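# Extract the upright nail with two robot arms

## Task

Withdraw the nail that is standing upright. Do not let any part of the robot itself contact the nail, since that can cause failure, and release anything still held before the end, because it may drop.

## Robot and tools

Robot: two six-joint arms, left_arm and right_arm, each ending in a two-finger gripper. Frame: the scene frame, with its origin at table-top height halfway between the nominal arm bases. +x points out over the table, +z points up, and left_arm sits on the +y side. These names do not match image left and right. Actual bases are slightly offset from nominal, and only a BASES line gives the calibrated spot. Printed hand positions and orientations can be off by a few centimetres, more when the arm reaches far.

Gripper axes: the fingers extend along the gripper's +z and close along its y. end_effector_position is the point between the closed pads. Fingertips extend about 19 mm past it when closed and about 6 mm when fully open. A block juts roughly 10 cm from the wrist 3 axis toward the gripper's +x and rotates with it.

Row layout, shared by execute_actions and move: one flat list of 18 numbers covering both arms. Even if only one arm moves, all 18 are required. The first 9 belong to left_arm and the next 9 to right_arm. Each arm block has six absolute joint target angles in radians, in this order: wrist 3, wrist 2, elbow, shoulder pan, wrist 1, shoulder lift. Then come three gripper values, each from -1 to 1: position, force_limit, speed. Every per-joint list in a result uses the same joint order.

Joint ranges: elbow -3.142 to 3.142, all other joints -6.283 to 6.283. A target more than 0.010 rad beyond a range end, and further out than the current angle, is rejected. Targets past the true end are clipped, and the result notes "joint sent to its limit". Drive speed caps are 2.09 rad/s for shoulder pan and shoulder lift and 3.14 rad/s for the rest. Targets are kept within a fixed lead of the measured angles, and a command that would put the gripper over 150 mm (or 70 mm on quick setups) from its current place gets scaled back, so big motions take several actions. To keep a joint still, resend its "Joint targets" value.

Gripper values: position +1 is fully open (85 mm), about -0.8 brings the pads together, and -1 closes until something blocks. force_limit and speed together decide grip strength: a slow close at low force grips gently, and a fast close from well open grips much harder. speed ranges from roughly 20 mm/s at -1 to 150 mm/s at +1. Both start at +1. To leave a gripper unchanged, resend its last three numbers, because 0 is itself a command. New force or speed settings only apply after a position change of at least 0.01. To grip, command -1 and confirm that object_status reads 2. The codes are 0 moving, 1 blocked while opening, 2 blocked while closing, 3 reached target or pads touching. position_measured is given in counts: 3 is fully open, about 78 is 60 mm, 130 is 40 mm, 180 is 20 mm, and 230 means the pads touch.

Tools:
- execute_actions(actions, cameras): actions is a list of actions. Each action is a table of up to 15 rows, one row per 1/30 s step. A short table repeats its final row to fill 15 steps. An empty list just reports state and images.
- move(target, speed, blend, stop_force, zero, blocking, cameras): target is one 18-number row or a list of up to 15 rows, which share 10 s in total. All joints interpolate together, so the gripper path is curved, and nothing is avoided along the way. speed is the peak speed of the joint with the longest travel, 0.01 to 3.14 rad/s, default 0.5. blend is a corner-rounding radius in rad. stop_force is 4 to 120 N: an arm stops when its wrist sensor feels that much resistance beyond its zero. Use a low speed when probing, and omit stop_force when pulling off a contact. zero (default true) re-zeroes moving arms first. blocking=false returns after about 0.5 s and cannot be combined with stop_force. The added "move:" line reports done, off_target, moving, held or fault, and may add limits=held.
- wait(seconds 0 to 10): lets time pass while the last commands are held.
- stop(): brakes the running move, but the fingers continue.
- zoom_image(camera, region [x0,y0,x1,y1] in pixels, at most 504x504): cameras are cam_high, cam_low, cam_work, cam_left_wrist and cam_right_wrist, each 672x504.
- zero_wrist_force(arm): tares that arm's wrist sensor.
- finished_scene(scene): ends the current scene, given as its integer number (1 to 2). This cannot be reversed.

Results: end_effector position in m, quaternion wxyz, velocities in m/s and rad/s. Joint positions, velocities, torques and targets are listed per arm. Joint torques are total drive output including gravity, and positive means toward larger angles. Wrist force and torque are in gripper axes, and a third line shows the peak since the last report. "joint command not followed" means the clearance check between arms changed some steps. Commands reach the arm after a lag of about 0.09 s or 0.17 to 0.21 s, and on fast setups quick motions overshoot.

Hazards: an arm halts for 10 s if contact torque reaches a joint limit (shoulder pan and shoulder lift 303, elbow 138, wrist 1 34, wrist 2 34.2, wrist 3 37.5 N m) or if external force reaches roughly 150 N. Arms are stiff, so commanding even slightly beyond a firm contact can trip a fault. Pull the nail out gently and steadily rather than yanking. Don't let arms collide or grip each other's fingers. Motors overheat from holding loads, long reach or straining, and the arm brakes for 30 to 60 s at 85 °C, with a MOTOR HOT warning from 70 °C. Avoid dropping things, fast swings, hard hits and gripping hard on something still supported. Keep every object on the table, and before finishing, set the nail down and open the gripper away from it. Loose objects may occasionally be nudged.

Each tool is called as name([rows], argument=value, ...), one row to a line, values as JSON.

## Session

execute_actions(actions=[])

Scene clock: 0.00 s.
left_arm: end_effector_position=(+0.6126, +0.7399, +0.1698) position_measured=3 object_status=3 end_effector_quat_wxyz=(-0.097, +0.666, +0.736, +0.070) | right_arm: end_effector_position=(+1.1375, +0.1919, +0.2019) position_measured=3 object_status=3 end_effector_quat_wxyz=(-0.135, +0.738, +0.489, +0.445)
Joint names: [wrist 3, wrist 2, elbow, shoulder pan, wrist 1, shoulder lift]
Joint positions: left_arm=[1.385 -1.342 2.036 -0.06 -2.121 -1.416] | right_arm=[2.765 1.694 -1.115 3.874 -0.113 -2.522]
Joint velocities: within noise
Joint torques (N m): no reading
Motor temperatures (°C): left_arm=[32 33 29 27 36 30] | right_arm=[35 25 29 32 37 30]
Wrist force (N): no reading
Wrist torque (N m): no reading
Wrist force, peak (N): no reading
Joint targets: left_arm=[1.385 -1.342 2.036 -0.060 -2.121 -1.416] | right_arm=[2.765 1.694 -1.115 3.874 -0.113 -2.522]
Tool commands: left_gripper/position=+1.0 left_gripper/force_limit=+1.0 left_gripper/speed=+1.0 right_gripper/position=+1.0 right_gripper/force_limit=+1.0 right_gripper/speed=+1.0

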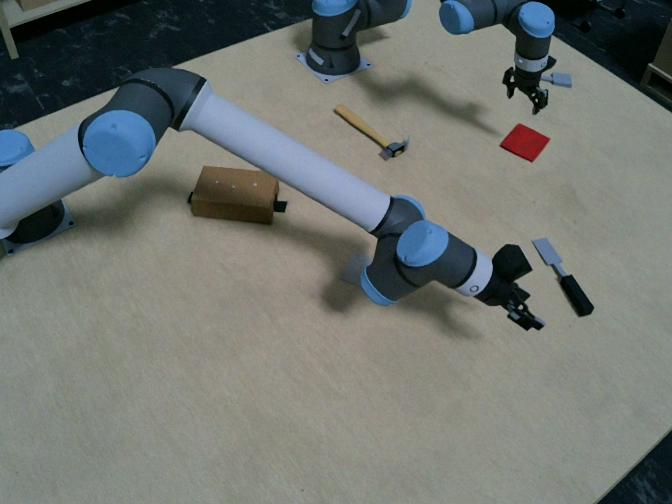

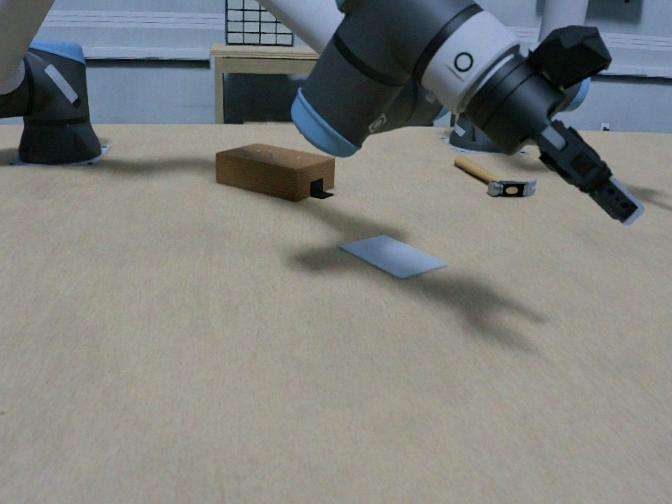

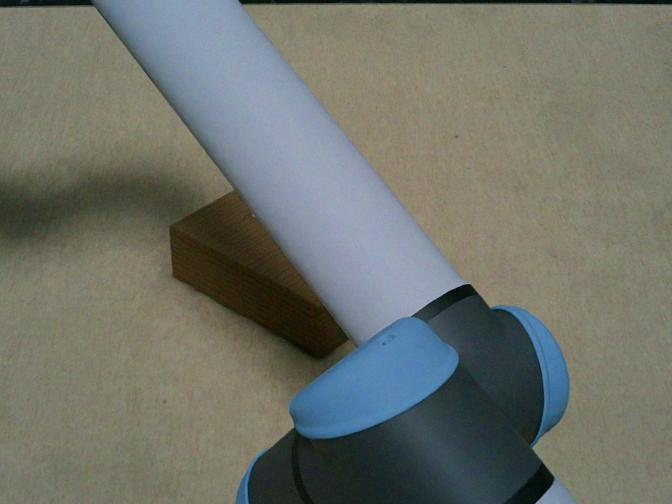

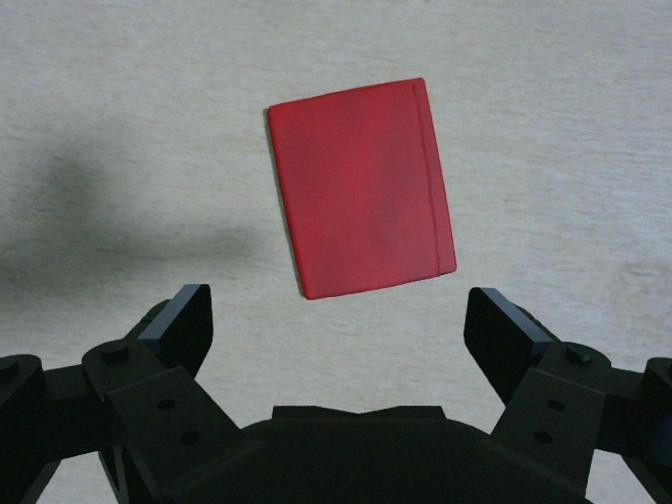

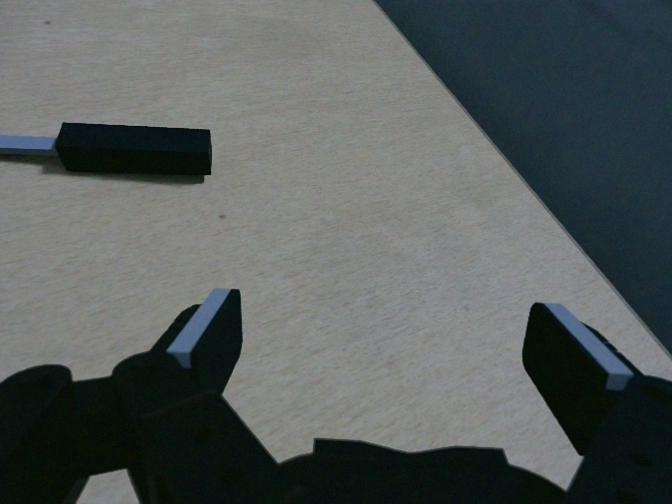

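move(target=[1.385,-1.342,2.036,-0.06,-2.121,-1.416,1,1,1,2.765,1.694,-1.515,2.65,-0.113,-1.75,1,1,1], speed=1.0)

zoom_image(camera="cam_high", region=[160, 80, 440, 260])

zoom_image(camera="cam_low", region=[190, 100, 560, 300])

Scene clock: 4.17 s.
left_arm: end_effector_position=(+0.6128, +0.7399, +0.1698) position_measured=3 object_status=3 end_effector_quat_wxyz=(-0.097, +0.666, +0.736, +0.069) | right_arm: end_effector_position=(+0.8713, -1.1588, +0.7636) position_measured=3 object_status=3 end_effector_quat_wxyz=(+0.216, +0.785, -0.008, +0.580)
Joint names: [wrist 3, wrist 2, elbow, shoulder pan, wrist 1, shoulder lift]
Joint positions: left_arm=[1.385 -1.342 2.036 -0.06 -2.121 -1.416] | right_arm=[2.765 1.694 -1.515 2.65 -0.113 -1.75]
Joint torques (N m): left_arm=[1.15 -1.14 -46.39 12.05 -8.27 -38.91] | right_arm=[2.96 3.46 39.46 -19.76 -0.41 82.91]
Wrist force (N): left_arm=[0.1 -0.1 0.0] | right_arm=[0.0 -0.1 0.7]
Wrist torque (N m): left_arm=[0.00 -0.02 0.00] | right_arm=[-0.03 0.00 -0.01]
Wrist force, peak (N): left_arm=[0.2 -0.5 0.3] | right_arm=[0.7 10.3 -9.0]
Joint targets: left_arm=[1.385 -1.342 2.036 -0.060 -2.121 -1.416] | right_arm=[2.765 1.694 -1.515 2.650 -0.113 -1.750]
move: done

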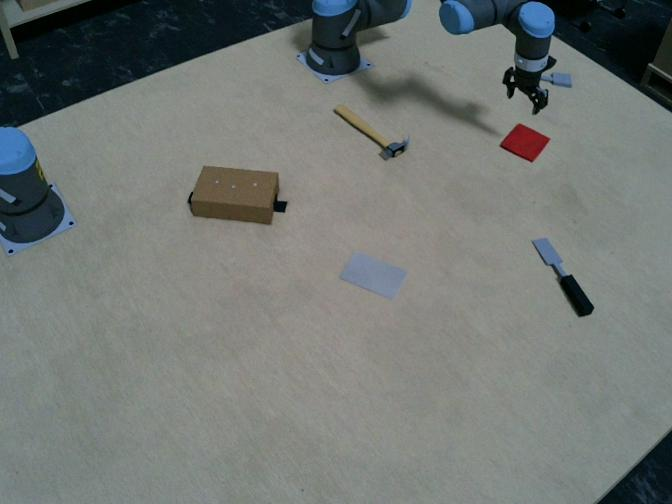

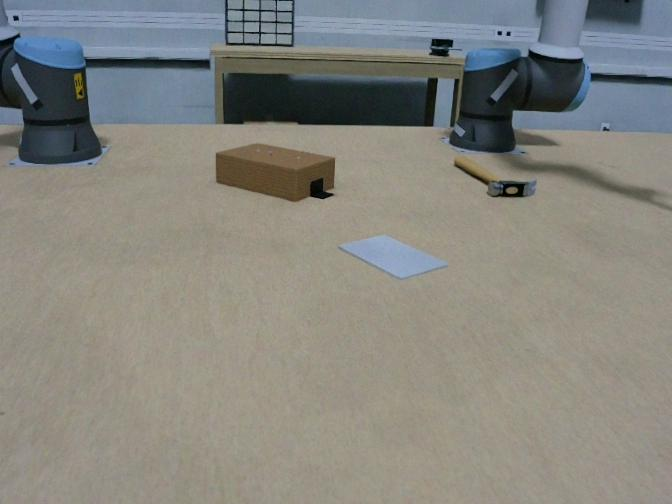

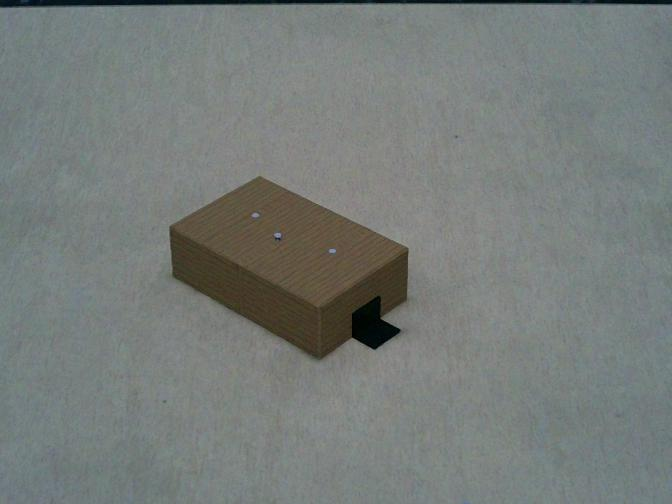

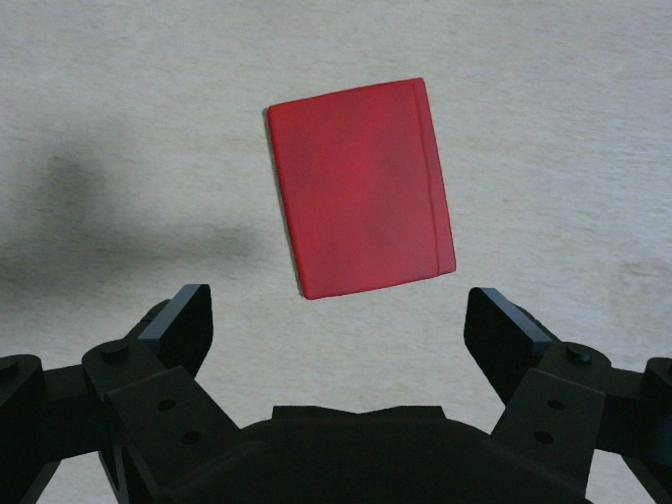

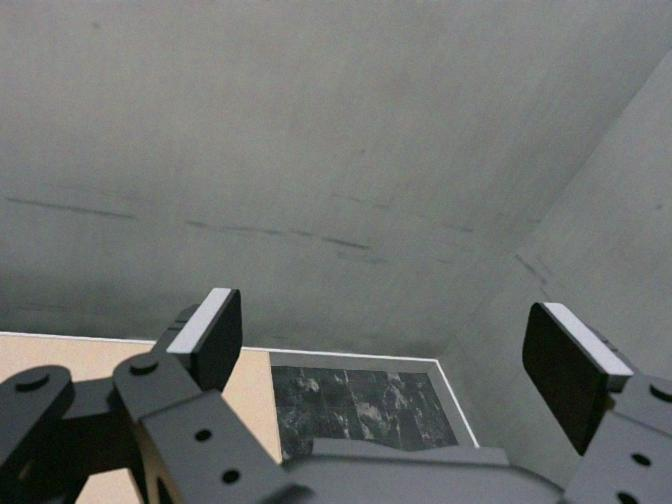

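Scaled by 1.800 from the camera's 672x504 image, which has a finer 960x720 frame.

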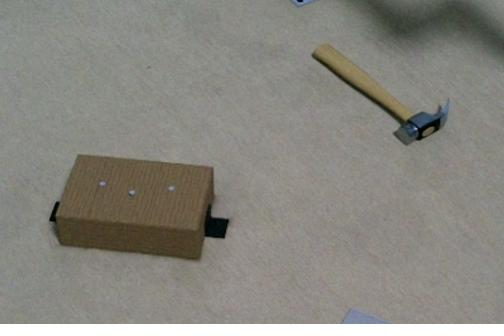

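Scaled by 1.362 from the camera's 672x504 image, which has a finer 960x720 frame.

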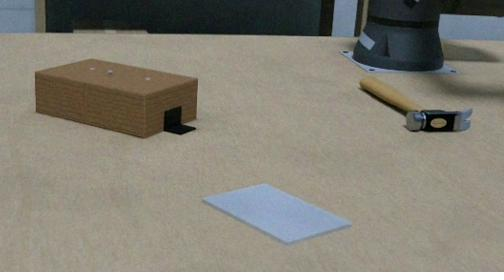

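zoom_image(camera="cam_work", region=[220, 180, 360, 285])

zoom_image(camera="cam_low", region=[445, 140, 555, 210])

zoom_image(camera="cam_high", region=[320, 90, 440, 180])

zoom_image(camera="cam_low", region=[210, 130, 340, 210])

Scaled by 3.600 from the camera's 672x504 image, which has a finer 960x720 frame.

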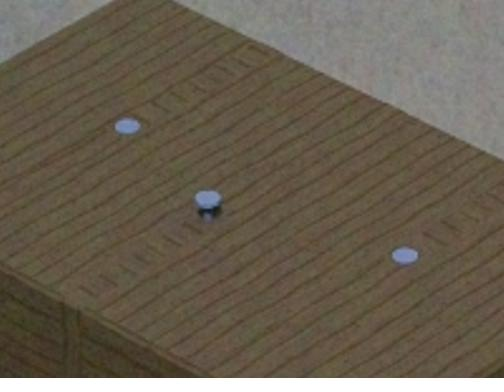

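Scaled by 4.582 from the camera's 672x504 image, which has a finer 960x720 frame.

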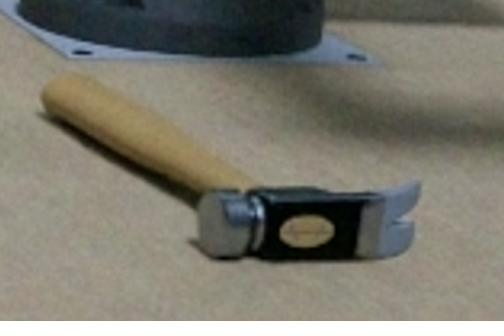

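Scaled by 4.200 from the camera's 672x504 image, which has a finer 960x720 frame.

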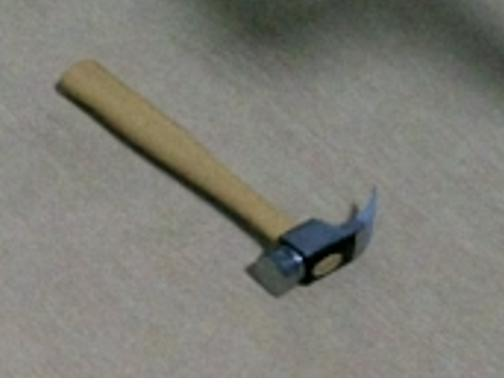

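Scaled by 3.877 from the camera's 672x504 image, which has a finer 960x720 frame.

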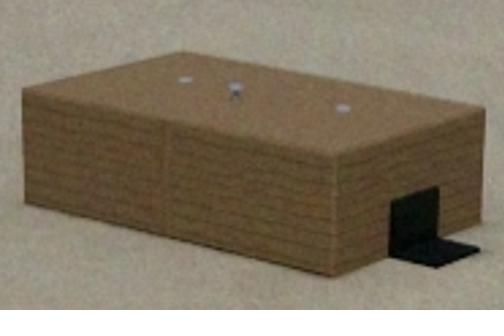

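move(target=[0.567,-1.571,2.131,-1.003,-1.632,-2.07,1,1,1,2.765,1.694,-1.515,2.65,-0.113,-1.75,1,1,1], speed=0.8, cameras=["cam_left_wrist","cam_high"])

Scene clock: 8.87 s.
left_arm: end_effector_position=(+0.2925, +0.3057, +0.3998) position_measured=3 object_status=3 end_effector_quat_wxyz=(+0.000, +0.713, +0.701, +0.000) | right_arm: end_effector_position=(+0.8711, -1.1589, +0.7638) position_measured=3 object_status=3 end_effector_quat_wxyz=(+0.216, +0.785, -0.008, +0.580)
Joint names: [wrist 3, wrist 2, elbow, shoulder pan, wrist 1, shoulder lift]
Joint positions: left_arm=[0.567 -1.571 2.131 -1.003 -1.632 -2.07] | right_arm=[2.765 1.694 -1.515 2.65 -0.113 -1.75]
Joint torques (N m): left_arm=[-2.14 -2.66 -42.65 -14.67 -0.11 -21.55] | right_arm=[3.07 2.84 51.66 -15.5 2.21 83.1]
Wrist force (N): left_arm=[-0.5 1.0 -0.7] | right_arm=[0.1 -0.2 1.0]
Wrist torque (N m): left_arm=[0.10 0.16 -0.03] | right_arm=[-0.05 -0.02 -0.02]
Wrist force, peak (N): left_arm=[3.3 1.3 3.1] | right_arm=[0.4 -0.1 1.3]
Joint targets: left_arm=[0.567 -1.571 2.131 -1.003 -1.632 -2.070] | right_arm=[2.765 1.694 -1.515 2.650 -0.113 -1.750]
move: done
Images, in order (width x height): cam_high 672x504, cam_left_wrist 672x504.

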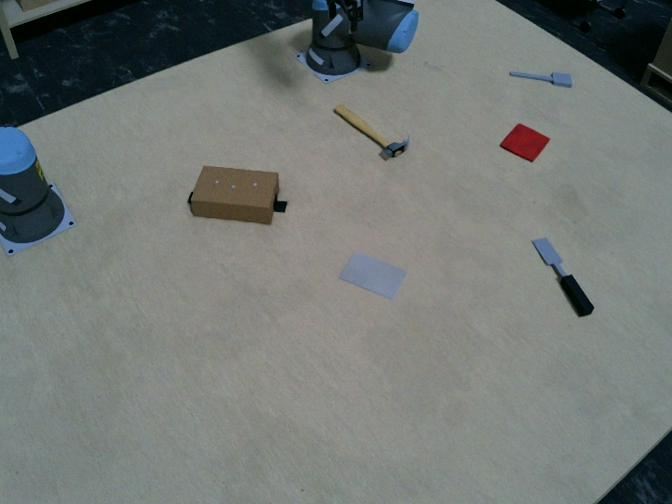

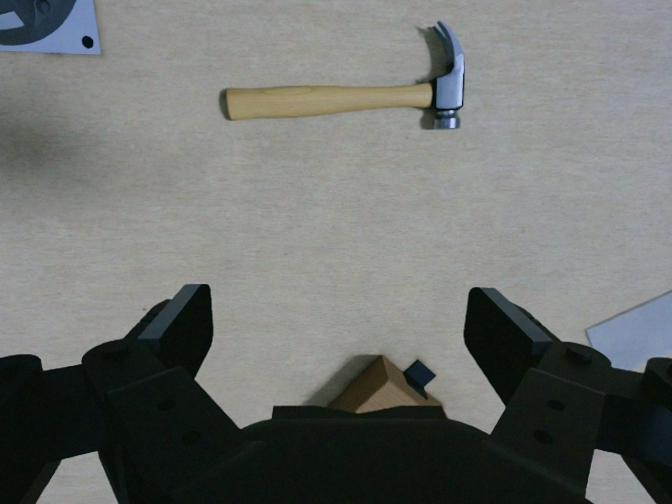

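move(target=[0.765,-1.571,2.183,-0.805,-1.563,-2.190,1,1,1,2.765,1.694,-1.515,2.65,-0.113,-1.75,1,1,1], speed=0.5, cameras=["cam_left_wrist"])

zoom_image(camera="cam_left_wrist", region=[200, 80, 500, 230])

Scene clock: 11.07 s.
left_arm: end_effector_position=(+0.2923, +0.4256, +0.3996) position_measured=3 object_status=3 end_effector_quat_wxyz=(+0.000, +0.713, +0.701, +0.000) | right_arm: end_effector_position=(+0.8711, -1.1589, +0.7638) position_measured=3 object_status=3 end_effector_quat_wxyz=(+0.216, +0.785, -0.008, +0.580)
Joint names: [wrist 3, wrist 2, elbow, shoulder pan, wrist 1, shoulder lift]
Joint positions: left_arm=[0.765 -1.571 2.183 -0.805 -1.563 -2.19] | right_arm=[2.765 1.694 -1.515 2.65 -0.113 -1.75]
Joint torques (N m): left_arm=[1.99 -0.09 -42.52 15.28 -0.43 -13.38] | right_arm=[2.83 2.27 50.73 -14.14 3.36 83.11]
Wrist force (N): left_arm=[0.2 0.3 -0.2] | right_arm=[0.1 0.1 0.7]
Wrist torque (N m): left_arm=[-0.10 0.07 0.02] | right_arm=[0.00 -0.01 -0.02]
Wrist force, peak (N): left_arm=[-3.8 0.5 -0.7] | right_arm=[0.0 -0.4 1.2]
Joint targets: left_arm=[0.765 -1.571 2.183 -0.805 -1.563 -2.190] | right_arm=[2.765 1.694 -1.515 2.650 -0.113 -1.750]
move: done
Images, in order (width x height): cam_left_wrist 672x504.

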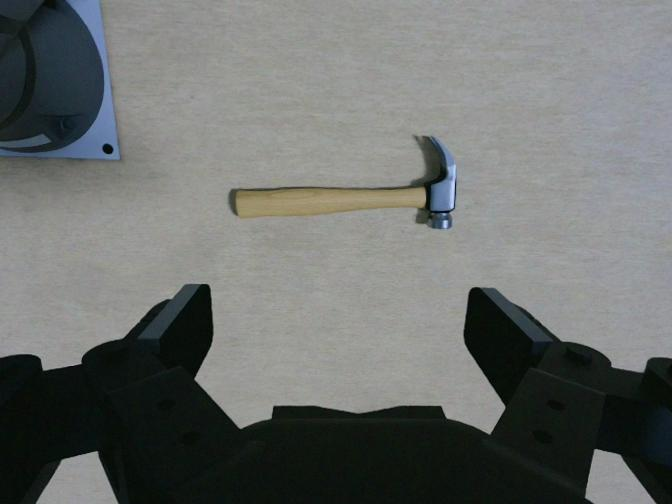

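Scaled by 1.680 from the camera's 672x504 image, which has a finer 960x720 frame.

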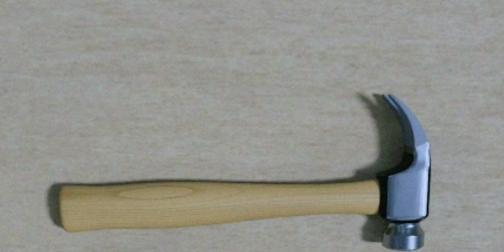

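move(target=[0.765,-1.571,2.431,-0.805,-1.857,-2.145,1,1,1,2.765,1.694,-1.515,2.65,-0.113,-1.75,1,1,1], speed=0.5, cameras=["cam_left_wrist","cam_low"])

zoom_image(camera="cam_left_wrist", region=[180, 20, 530, 230])

Scene clock: 12.67 s.
left_arm: end_effector_position=(+0.2922, +0.4257, +0.2501) position_measured=3 object_status=3 end_effector_quat_wxyz=(+0.000, +0.713, +0.701, +0.000) | right_arm: end_effector_position=(+0.8711, -1.1589, +0.7638) position_measured=3 object_status=3 end_effector_quat_wxyz=(+0.216, +0.785, -0.008, +0.580)
Joint names: [wrist 3, wrist 2, elbow, shoulder pan, wrist 1, shoulder lift]
Joint positions: left_arm=[0.765 -1.571 2.431 -0.805 -1.857 -2.145] | right_arm=[2.765 1.694 -1.515 2.65 -0.113 -1.75]
Joint torques (N m): left_arm=[1.62 0.73 -41.4 10.35 -9.42 14.34] | right_arm=[2.72 1.82 49.45 -12.79 4.15 82.47]
Wrist force (N): left_arm=[-0.1 0.3 -0.3] | right_arm=[-0.2 -0.1 0.7]
Wrist torque (N m): left_arm=[-0.11 0.06 0.00] | right_arm=[-0.03 0.03 -0.01]
Wrist force, peak (N): left_arm=[0.3 0.1 -3.3] | right_arm=[-0.1 0.2 1.3]
Joint targets: left_arm=[0.765 -1.571 2.431 -0.805 -1.857 -2.145] | right_arm=[2.765 1.694 -1.515 2.650 -0.113 -1.750]
move: done
Images, in order (width x height): cam_low 672x504, cam_left_wrist 672x504.

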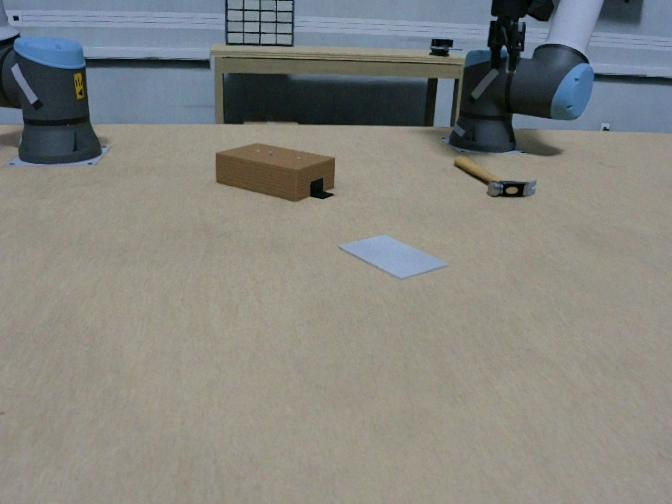

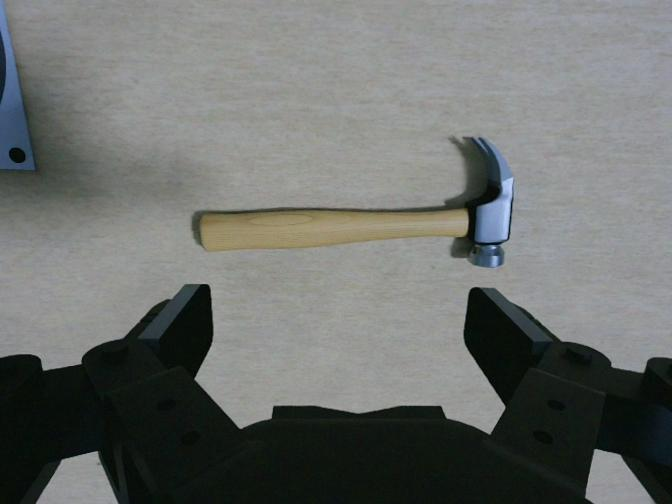

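Scaled by 1.440 from the camera's 672x504 image, which has a finer 960x720 frame.

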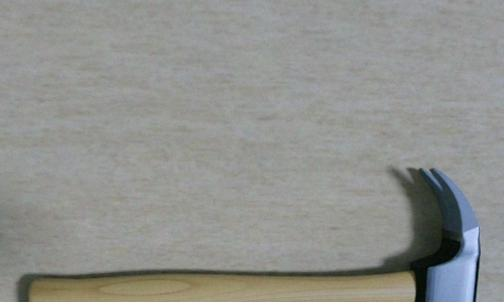

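move(target=[0.401,-1.571,1.774,-1.153,-1.763,-1.582,1,1,1,2.765,1.694,-1.515,2.65,-0.113,-1.75,1,1,1], speed=0.6, cameras=["cam_left_wrist"])

zoom_image(camera="cam_left_wrist", region=[200, 100, 500, 325])

Scene clock: 16.53 s.
left_arm: end_effector_position=(+0.3595, +0.0003, +0.4004) position_measured=3 object_status=3 end_effector_quat_wxyz=(+0.000, +0.707, +0.707, +0.000) | right_arm: end_effector_position=(+0.8711, -1.1589, +0.7638) position_measured=3 object_status=3 end_effector_quat_wxyz=(+0.216, +0.785, -0.008, +0.580)
Joint names: [wrist 3, wrist 2, elbow, shoulder pan, wrist 1, shoulder lift]
Joint positions: left_arm=[0.401 -1.571 1.774 -1.153 -1.763 -1.582] | right_arm=[2.765 1.694 -1.515 2.65 -0.113 -1.75]
Joint torques (N m): left_arm=[-1.76 0.78 -58.29 -10.8 -0.48 -35.01] | right_arm=[2.88 0.48 48.38 -10.49 6.36 81.41]
Wrist force (N): left_arm=[-0.2 -0.2 -0.2] | right_arm=[0.1 -0.2 1.1]
Wrist torque (N m): left_arm=[-0.16 0.06 0.03] | right_arm=[-0.06 -0.01 -0.01]
Wrist force, peak (N): left_arm=[-5.0 -0.3 -1.3] | right_arm=[0.1 -0.2 1.5]
Joint targets: left_arm=[0.401 -1.571 1.774 -1.153 -1.763 -1.582] | right_arm=[2.765 1.694 -1.515 2.650 -0.113 -1.750]
move: done
Images, in order (width x height): cam_left_wrist 672x504.

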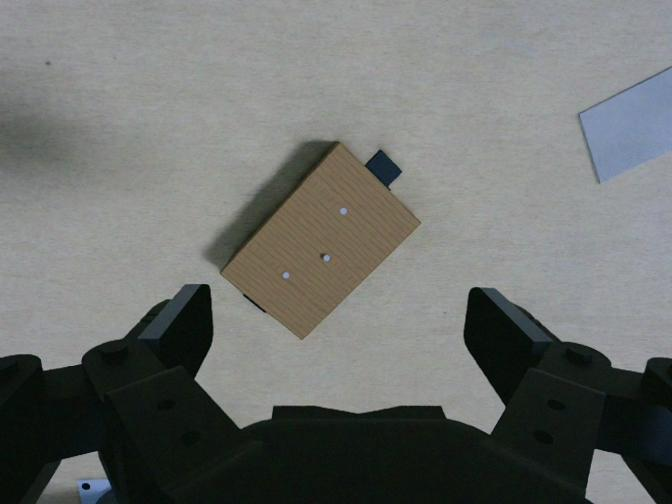

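Scaled by 1.680 from the camera's 672x504 image, which has a finer 960x720 frame.

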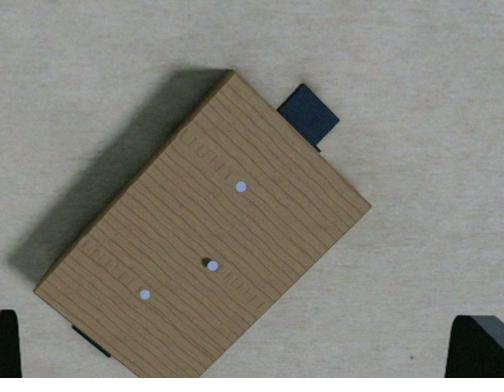

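move(target=[-0.8475,-1.571,2.4855,-0.8305,-2.004,-2.052,1,1,1,2.765,1.694,-1.515,2.65,-0.113,-1.75,1,1,1], speed=0.7, cameras=["cam_left_wrist","cam_low"])

zoom_image(camera="cam_left_wrist", region=[200, 100, 500, 325])

Scene clock: 22.13 s.
left_arm: end_effector_position=(+0.3017, +0.4021, +0.1998) position_measured=3 object_status=3 end_effector_quat_wxyz=(+0.000, +0.000, +1.000, +0.000) | right_arm: end_effector_position=(+0.8711, -1.1589, +0.7638) position_measured=3 object_status=3 end_effector_quat_wxyz=(+0.216, +0.785, -0.008, +0.580)
Joint names: [wrist 3, wrist 2, elbow, shoulder pan, wrist 1, shoulder lift]
Joint positions: left_arm=[-0.847 -1.571 2.485 -0.831 -2.004 -2.052] | right_arm=[2.765 1.694 -1.515 2.65 -0.113 -1.75]
Joint torques (N m): left_arm=[-2.28 0.35 -39.63 15.98 -9.02 -19.94] | right_arm=[2.76 -1.01 46.16 -7.45 8.49 79.25]
Wrist force (N): left_arm=[0.2 0.1 0.3] | right_arm=[0.0 -0.1 1.0]
Wrist torque (N m): left_arm=[-0.07 -0.01 0.02] | right_arm=[-0.02 0.00 -0.02]
Wrist force, peak (N): left_arm=[-2.5 -0.7 -1.7] | right_arm=[-0.6 -0.1 1.4]
Joint targets: left_arm=[-0.848 -1.571 2.486 -0.831 -2.004 -2.052] | right_arm=[2.765 1.694 -1.515 2.650 -0.113 -1.750]
move: done
Images, in order (width x height): cam_low 672x504, cam_left_wrist 672x504.

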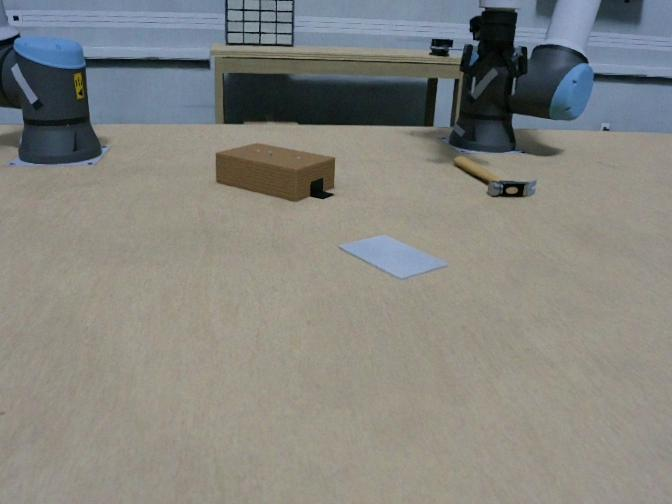

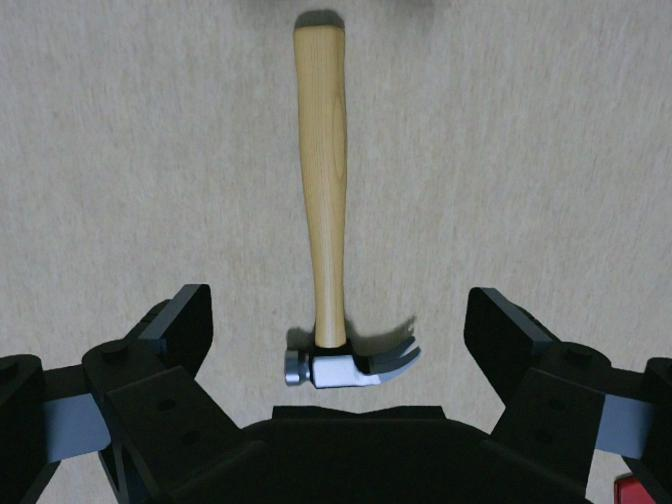

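Scaled by 1.680 from the camera's 672x504 image, which has a finer 960x720 frame.

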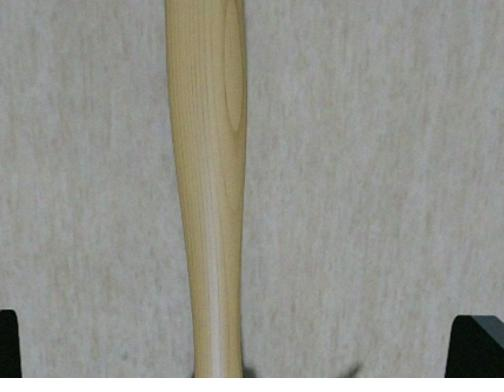

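move(target=[-0.8635,-1.571,2.618,-0.8465,-2.291,-1.898,1,1,1,2.765,1.694,-1.515,2.65,-0.113,-1.75,1,1,1], speed=0.5, cameras=["cam_left_wrist","cam_low"])

zoom_image(camera="cam_low", region=[430, 100, 560, 210])

Scene clock: 24.23 s.
left_arm: end_effector_position=(+0.2978, +0.3980, +0.1002) position_measured=3 object_status=3 end_effector_quat_wxyz=(+0.000, +0.000, +1.000, +0.000) | right_arm: end_effector_position=(+0.8711, -1.1589, +0.7638) position_measured=3 object_status=3 end_effector_quat_wxyz=(+0.216, +0.785, -0.008, +0.580)
Joint names: [wrist 3, wrist 2, elbow, shoulder pan, wrist 1, shoulder lift]
Joint positions: left_arm=[-0.863 -1.571 2.618 -0.846 -2.291 -1.898] | right_arm=[2.765 1.694 -1.515 2.65 -0.113 -1.75]
Joint torques (N m): left_arm=[-1.86 0.73 -31.47 -14.28 -9.28 2.89] | right_arm=[2.75 -1.57 44.73 -5.78 8.3 80.57]
Wrist force (N): left_arm=[0.3 0.0 0.5] | right_arm=[0.0 -0.1 1.1]
Wrist torque (N m): left_arm=[-0.13 -0.01 0.05] | right_arm=[-0.03 -0.01 -0.02]
Wrist force, peak (N): left_arm=[0.1 0.3 2.0] | right_arm=[0.0 0.1 1.3]
Joint targets: left_arm=[-0.864 -1.571 2.618 -0.847 -2.291 -1.898] | right_arm=[2.765 1.694 -1.515 2.650 -0.113 -1.750]
move: done
Images, in order (width x height): cam_low 672x504, cam_left_wrist 672x504.

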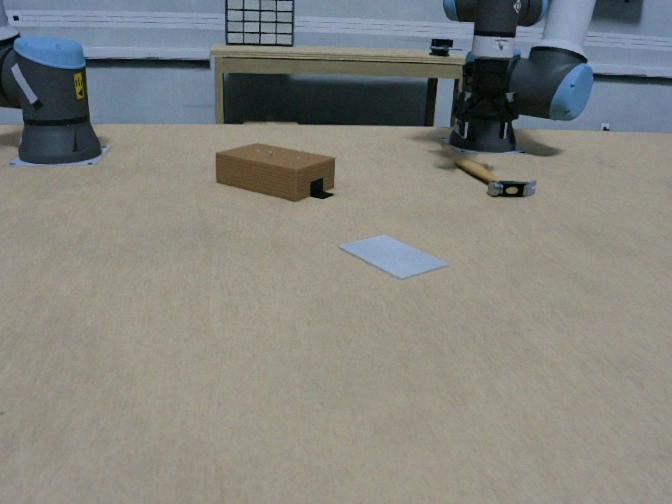

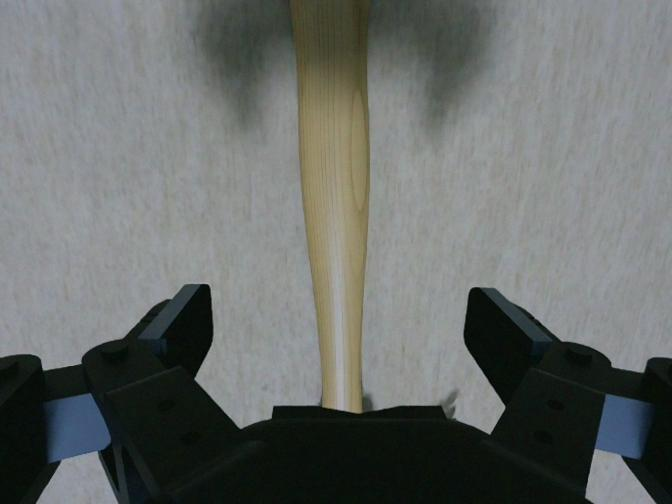

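Scaled by 3.877 from the camera's 672x504 image, which has a finer 960x720 frame.

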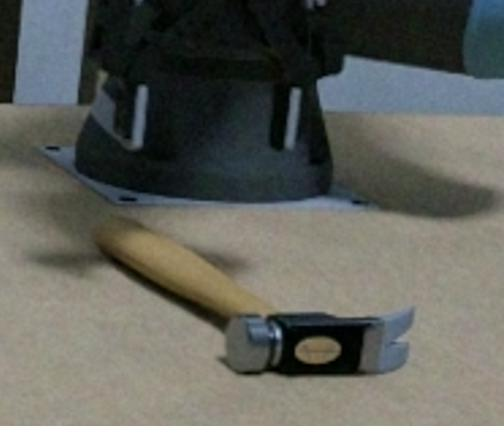

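move(target=[-0.8635,-1.571,2.694,-0.8465,-2.5655,-1.699,1,1,1,2.765,1.694,-1.515,2.65,-0.113,-1.75,1,1,1], speed=0.12, stop_force=10, cameras=["cam_left_wrist","cam_low"])

zoom_image(camera="cam_low", region=[430, 100, 560, 210])

Scene clock: 27.67 s.
left_arm: end_effector_position=(+0.2978, +0.3980, +0.0250) position_measured=3 object_status=3 end_effector_quat_wxyz=(+0.000, +0.000, +1.000, +0.000) | right_arm: end_effector_position=(+0.8711, -1.1589, +0.7638) position_measured=3 object_status=3 end_effector_quat_wxyz=(+0.216, +0.785, -0.008, +0.580)
Joint names: [wrist 3, wrist 2, elbow, shoulder pan, wrist 1, shoulder lift]
Joint positions: left_arm=[-0.864 -1.571 2.694 -0.847 -2.566 -1.699] | right_arm=[2.765 1.694 -1.515 2.65 -0.113 -1.75]
Joint torques (N m): left_arm=[-1.73 0.41 -23.26 -9.54 -8.31 -2.15] | right_arm=[2.59 -2.36 43.67 -4.09 8.19 78.17]
Wrist force (N): left_arm=[-0.1 0.4 -0.4] | right_arm=[0.0 0.0 0.7]
Wrist torque (N m): left_arm=[-0.04 0.05 0.05] | right_arm=[0.00 0.00 -0.01]
Wrist force, peak (N): left_arm=[0.6 0.3 0.0] | right_arm=[0.1 -0.2 1.3]
Joint targets: left_arm=[-0.864 -1.571 2.694 -0.847 -2.566 -1.699] | right_arm=[2.765 1.694 -1.515 2.650 -0.113 -1.750]
move: done
Images, in order (width x height): cam_low 672x504, cam_left_wrist 672x504.

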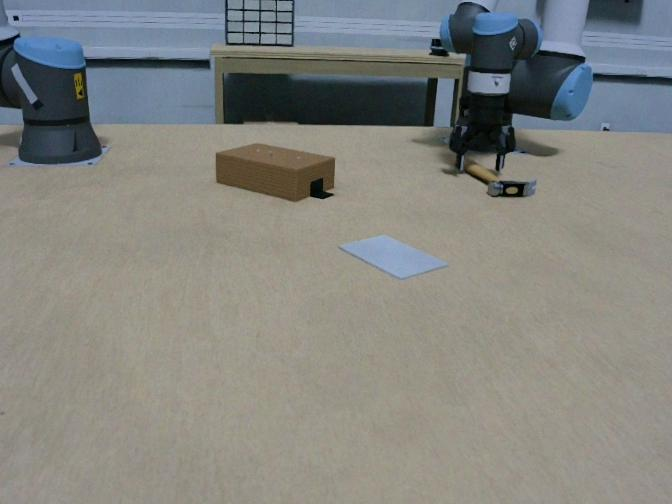

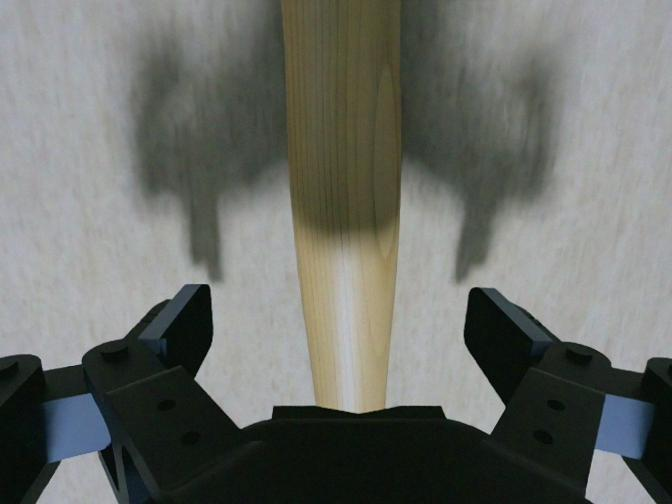

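Scaled by 3.877 from the camera's 672x504 image, which has a finer 960x720 frame.

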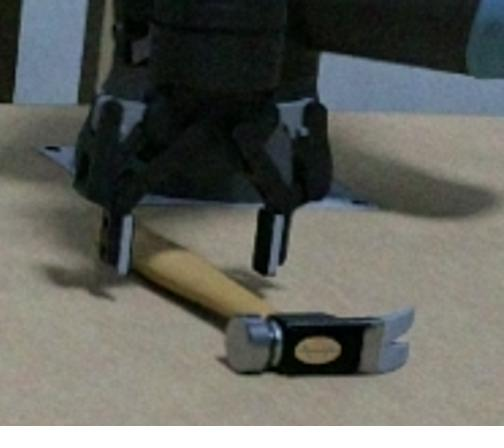

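move(target=[-0.8635,-1.571,2.701,-0.8465,-2.598,-1.674,1,1,1,2.765,1.694,-1.515,2.65,-0.113,-1.75,1,1,1], speed=0.08, stop_force=10, cameras=[])

move(target=[-0.8635,-1.571,2.701,-0.8465,-2.598,-1.674,-1,0.7,-0.3,2.765,1.694,-1.515,2.65,-0.113,-1.75,1,1,1], cameras=["cam_left_wrist","cam_low"])

Scene clock: 29.47 s.
left_arm: end_effector_position=(+0.2977, +0.3981, +0.0171) position_measured=3 object_status=3 end_effector_quat_wxyz=(+0.000, +0.000, +1.000, +0.000) | right_arm: end_effector_position=(+0.8711, -1.1589, +0.7638) position_measured=3 object_status=3 end_effector_quat_wxyz=(+0.216, +0.785, -0.008, +0.580)
Joint names: [wrist 3, wrist 2, elbow, shoulder pan, wrist 1, shoulder lift]
Joint positions: left_arm=[-0.864 -1.571 2.701 -0.847 -2.598 -1.674] | right_arm=[2.765 1.694 -1.515 2.65 -0.113 -1.75]
Joint torques (N m): left_arm=[-2.09 0.36 -21.44 -4.23 -8.31 -3.85] | right_arm=[2.38 -2.38 42.58 -3.58 8.1 77.48]
Wrist force (N): left_arm=[-0.2 0.4 -0.1] | right_arm=[0.1 -0.6 1.0]
Wrist torque (N m): left_arm=[-0.07 0.08 0.02] | right_arm=[-0.12 -0.02 -0.01]
Wrist force, peak (N): left_arm=[-0.6 0.2 -0.4] | right_arm=[0.0 -0.1 1.6]
Joint targets: left_arm=[-0.864 -1.571 2.701 -0.847 -2.598 -1.674] | right_arm=[2.765 1.694 -1.515 2.650 -0.113 -1.750]
move: done
No camera images: "cameras" was empty.

Scene clock: 30.77 s.
left_arm: end_effector_position=(+0.3003, +0.3951, +0.0196) position_measured=154 object_status=2 end_effector_quat_wxyz=(+0.003, +0.000, +1.000, -0.003) end_effector_velocity=(+0.002, -0.002, +0.002) end_effector_angular_velocity=(-0.007, -0.006, +0.001) | right_arm: end_effector_position=(+0.8711, -1.1589, +0.7638) position_measured=3 object_status=3 end_effector_quat_wxyz=(+0.216, +0.785, -0.008, +0.580)
Joint names: [wrist 3, wrist 2, elbow, shoulder pan, wrist 1, shoulder lift]
Joint positions: left_arm=[-0.864 -1.571 2.697 -0.847 -2.601 -1.675] | right_arm=[2.765 1.694 -1.515 2.65 -0.113 -1.75]
Joint velocities: left_arm=[0 0 -0.002 0.001 -0.005 -0.002] | right_arm=[within noise]
Joint torques (N m): left_arm=[-0.56 -0.48 -23.13 -0.1 -2.65 -16.04] | right_arm=[2.68 -2.37 42.02 -2.43 7.84 77.61]
Wrist force (N): left_arm=[-3.6 -0.4 -24.5] | right_arm=[-0.1 -0.1 0.8]
Wrist torque (N m): left_arm=[0.15 0.16 -0.13] | right_arm=[-0.03 0.01 -0.02]
Wrist force, peak (N): left_arm=[31.3 37.8 -169.3] | right_arm=[0.1 -0.1 1.3]
Joint targets: left_arm=[-0.864 -1.571 2.697 -0.847 -2.601 -1.675] | right_arm=[2.765 1.694 -1.515 2.650 -0.113 -1.750]
Tool commands: left_gripper/position=-1.0 left_gripper/force_limit=+0.701961 left_gripper/speed=-0.301961 right_gripper/position=+1.0 right_gripper/force_limit=+1.0 right_gripper/speed=+1.0
FORCE FAULT: contact force on the left arm reached its limit, and that arm stopped. The contact can be on any part of that arm, not only on its tool. That arm's remaining commands of this call were not run. That arm is still stopped at the end of this call. That arm stays stopped for about 10 more seconds. Until then a move that you send moves the other arm only, and its call returns only when the move has ended. Once the stop has ended, the next robot result says so. If the stop ends while you think or write, that arm runs what you send next. While its stop runs, that arm takes no new command, but its gripper still runs the gripper command that each later call begins with. Until it ends, the stop uses up actions while you think or wait. An arm that is not stopped still takes commands.
move: fault (left_arm)
Images, in order (width x height): cam_low 672x504, cam_left_wrist 672x504.

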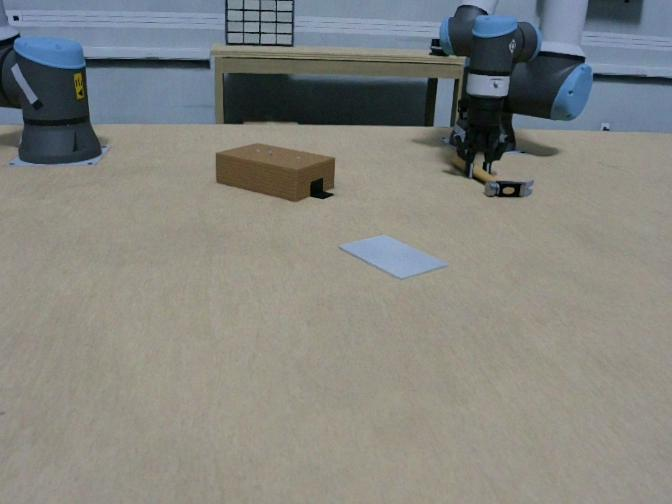

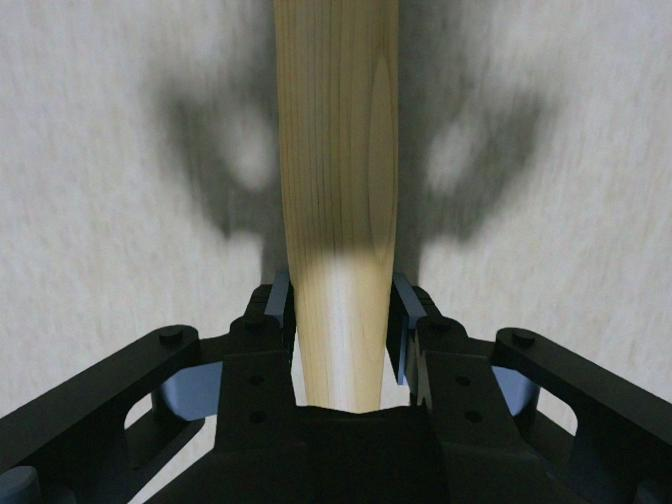

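wait(seconds=10, cameras=[])

wait(seconds=0.5, cameras=["cam_left_wrist"])

Scene clock: 41.00 s.
left_arm: end_effector_position=(+0.3005, +0.3948, +0.0198) position_measured=154 object_status=2 end_effector_quat_wxyz=(+0.003, +0.000, +1.000, -0.003) | right_arm: end_effector_position=(+0.8711, -1.1589, +0.7638) position_measured=3 object_status=3 end_effector_quat_wxyz=(+0.216, +0.785, -0.008, +0.580)
Joint names: [wrist 3, wrist 2, elbow, shoulder pan, wrist 1, shoulder lift]
Joint positions: left_arm=[-0.864 -1.571 2.697 -0.847 -2.601 -1.675] | right_arm=[2.765 1.694 -1.515 2.65 -0.113 -1.75]
Joint torques (N m): left_arm=[-0.17 -1.07 -21.18 3.61 -1.91 -18.72] | right_arm=[2.4 -2.28 42.36 3.26 7.23 74.92]
Wrist force (N): left_arm=[-7.8 -5.4 -14.3] | right_arm=[0.2 0.2 1.0]
Wrist torque (N m): left_arm=[0.41 0.04 -0.23] | right_arm=[0.01 -0.03 -0.02]
Wrist force, peak (N): left_arm=[-4.9 -1.6 -20.5] | right_arm=[-0.1 -0.3 1.5]
Joint targets: left_arm=[-0.864 -1.571 2.697 -0.847 -2.601 -1.675] | right_arm=[2.765 1.694 -1.515 2.650 -0.113 -1.750]
Tool commands: left_gripper/position=-1.0 left_gripper/force_limit=+0.701961 left_gripper/speed=-0.301961 right_gripper/position=+1.0 right_gripper/force_limit=+1.0 right_gripper/speed=+1.0
FORCE FAULT, CONTINUED: the left arm's stop, for the force fault that an earlier result reported, is over. The rest of the stop counts as 19 of the actions that you can send in this scene. That arm's target is now where it stood when the stop ended, not its last command. That arm accepts commands again.
wait: 10.00 s; at rest from the start
No camera images: "cameras" was empty.

Scene clock: 41.50 s.
left_arm: end_effector_position=(+0.3006, +0.3947, +0.0198) position_measured=154 object_status=2 end_effector_quat_wxyz=(+0.003, +0.000, +1.000, -0.004) | right_arm: end_effector_position=(+0.8711, -1.1589, +0.7638) position_measured=3 object_status=3 end_effector_quat_wxyz=(+0.216, +0.785, -0.008, +0.580)
Joint names: [wrist 3, wrist 2, elbow, shoulder pan, wrist 1, shoulder lift]
Joint positions: left_arm=[-0.864 -1.571 2.697 -0.847 -2.601 -1.675] | right_arm=[2.765 1.694 -1.515 2.65 -0.113 -1.75]
Joint torques (N m): left_arm=[0.18 -0.53 -15.76 2.1 2.46 -17.89] | right_arm=[2.54 -2.43 42.73 4.44 7.48 74.56]
Wrist force (N): left_arm=[-7.3 -5.2 -13.3] | right_arm=[-0.2 -0.2 0.7]
Wrist torque (N m): left_arm=[0.41 0.02 -0.22] | right_arm=[-0.05 0.04 -0.02]
Wrist force, peak (N): left_arm=[-7.3 -5.1 -13.5] | right_arm=[0.2 -0.1 1.2]
Joint targets: left_arm=[-0.864 -1.571 2.697 -0.847 -2.601 -1.675] | right_arm=[2.765 1.694 -1.515 2.650 -0.113 -1.750]
Tool commands: left_gripper/position=-1.0 left_gripper/force_limit=+0.701961 left_gripper/speed=-0.301961 right_gripper/position=+1.0 right_gripper/force_limit=+1.0 right_gripper/speed=+1.0
wait: 0.50 s; at rest by 0.17 s
Images, in order (width x height): cam_left_wrist 672x504.

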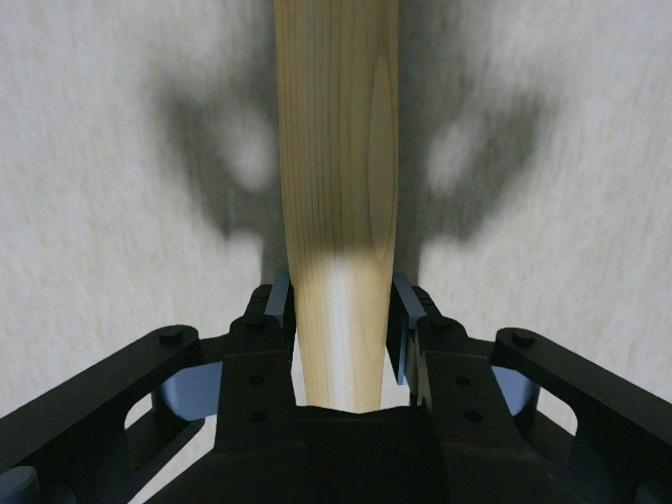

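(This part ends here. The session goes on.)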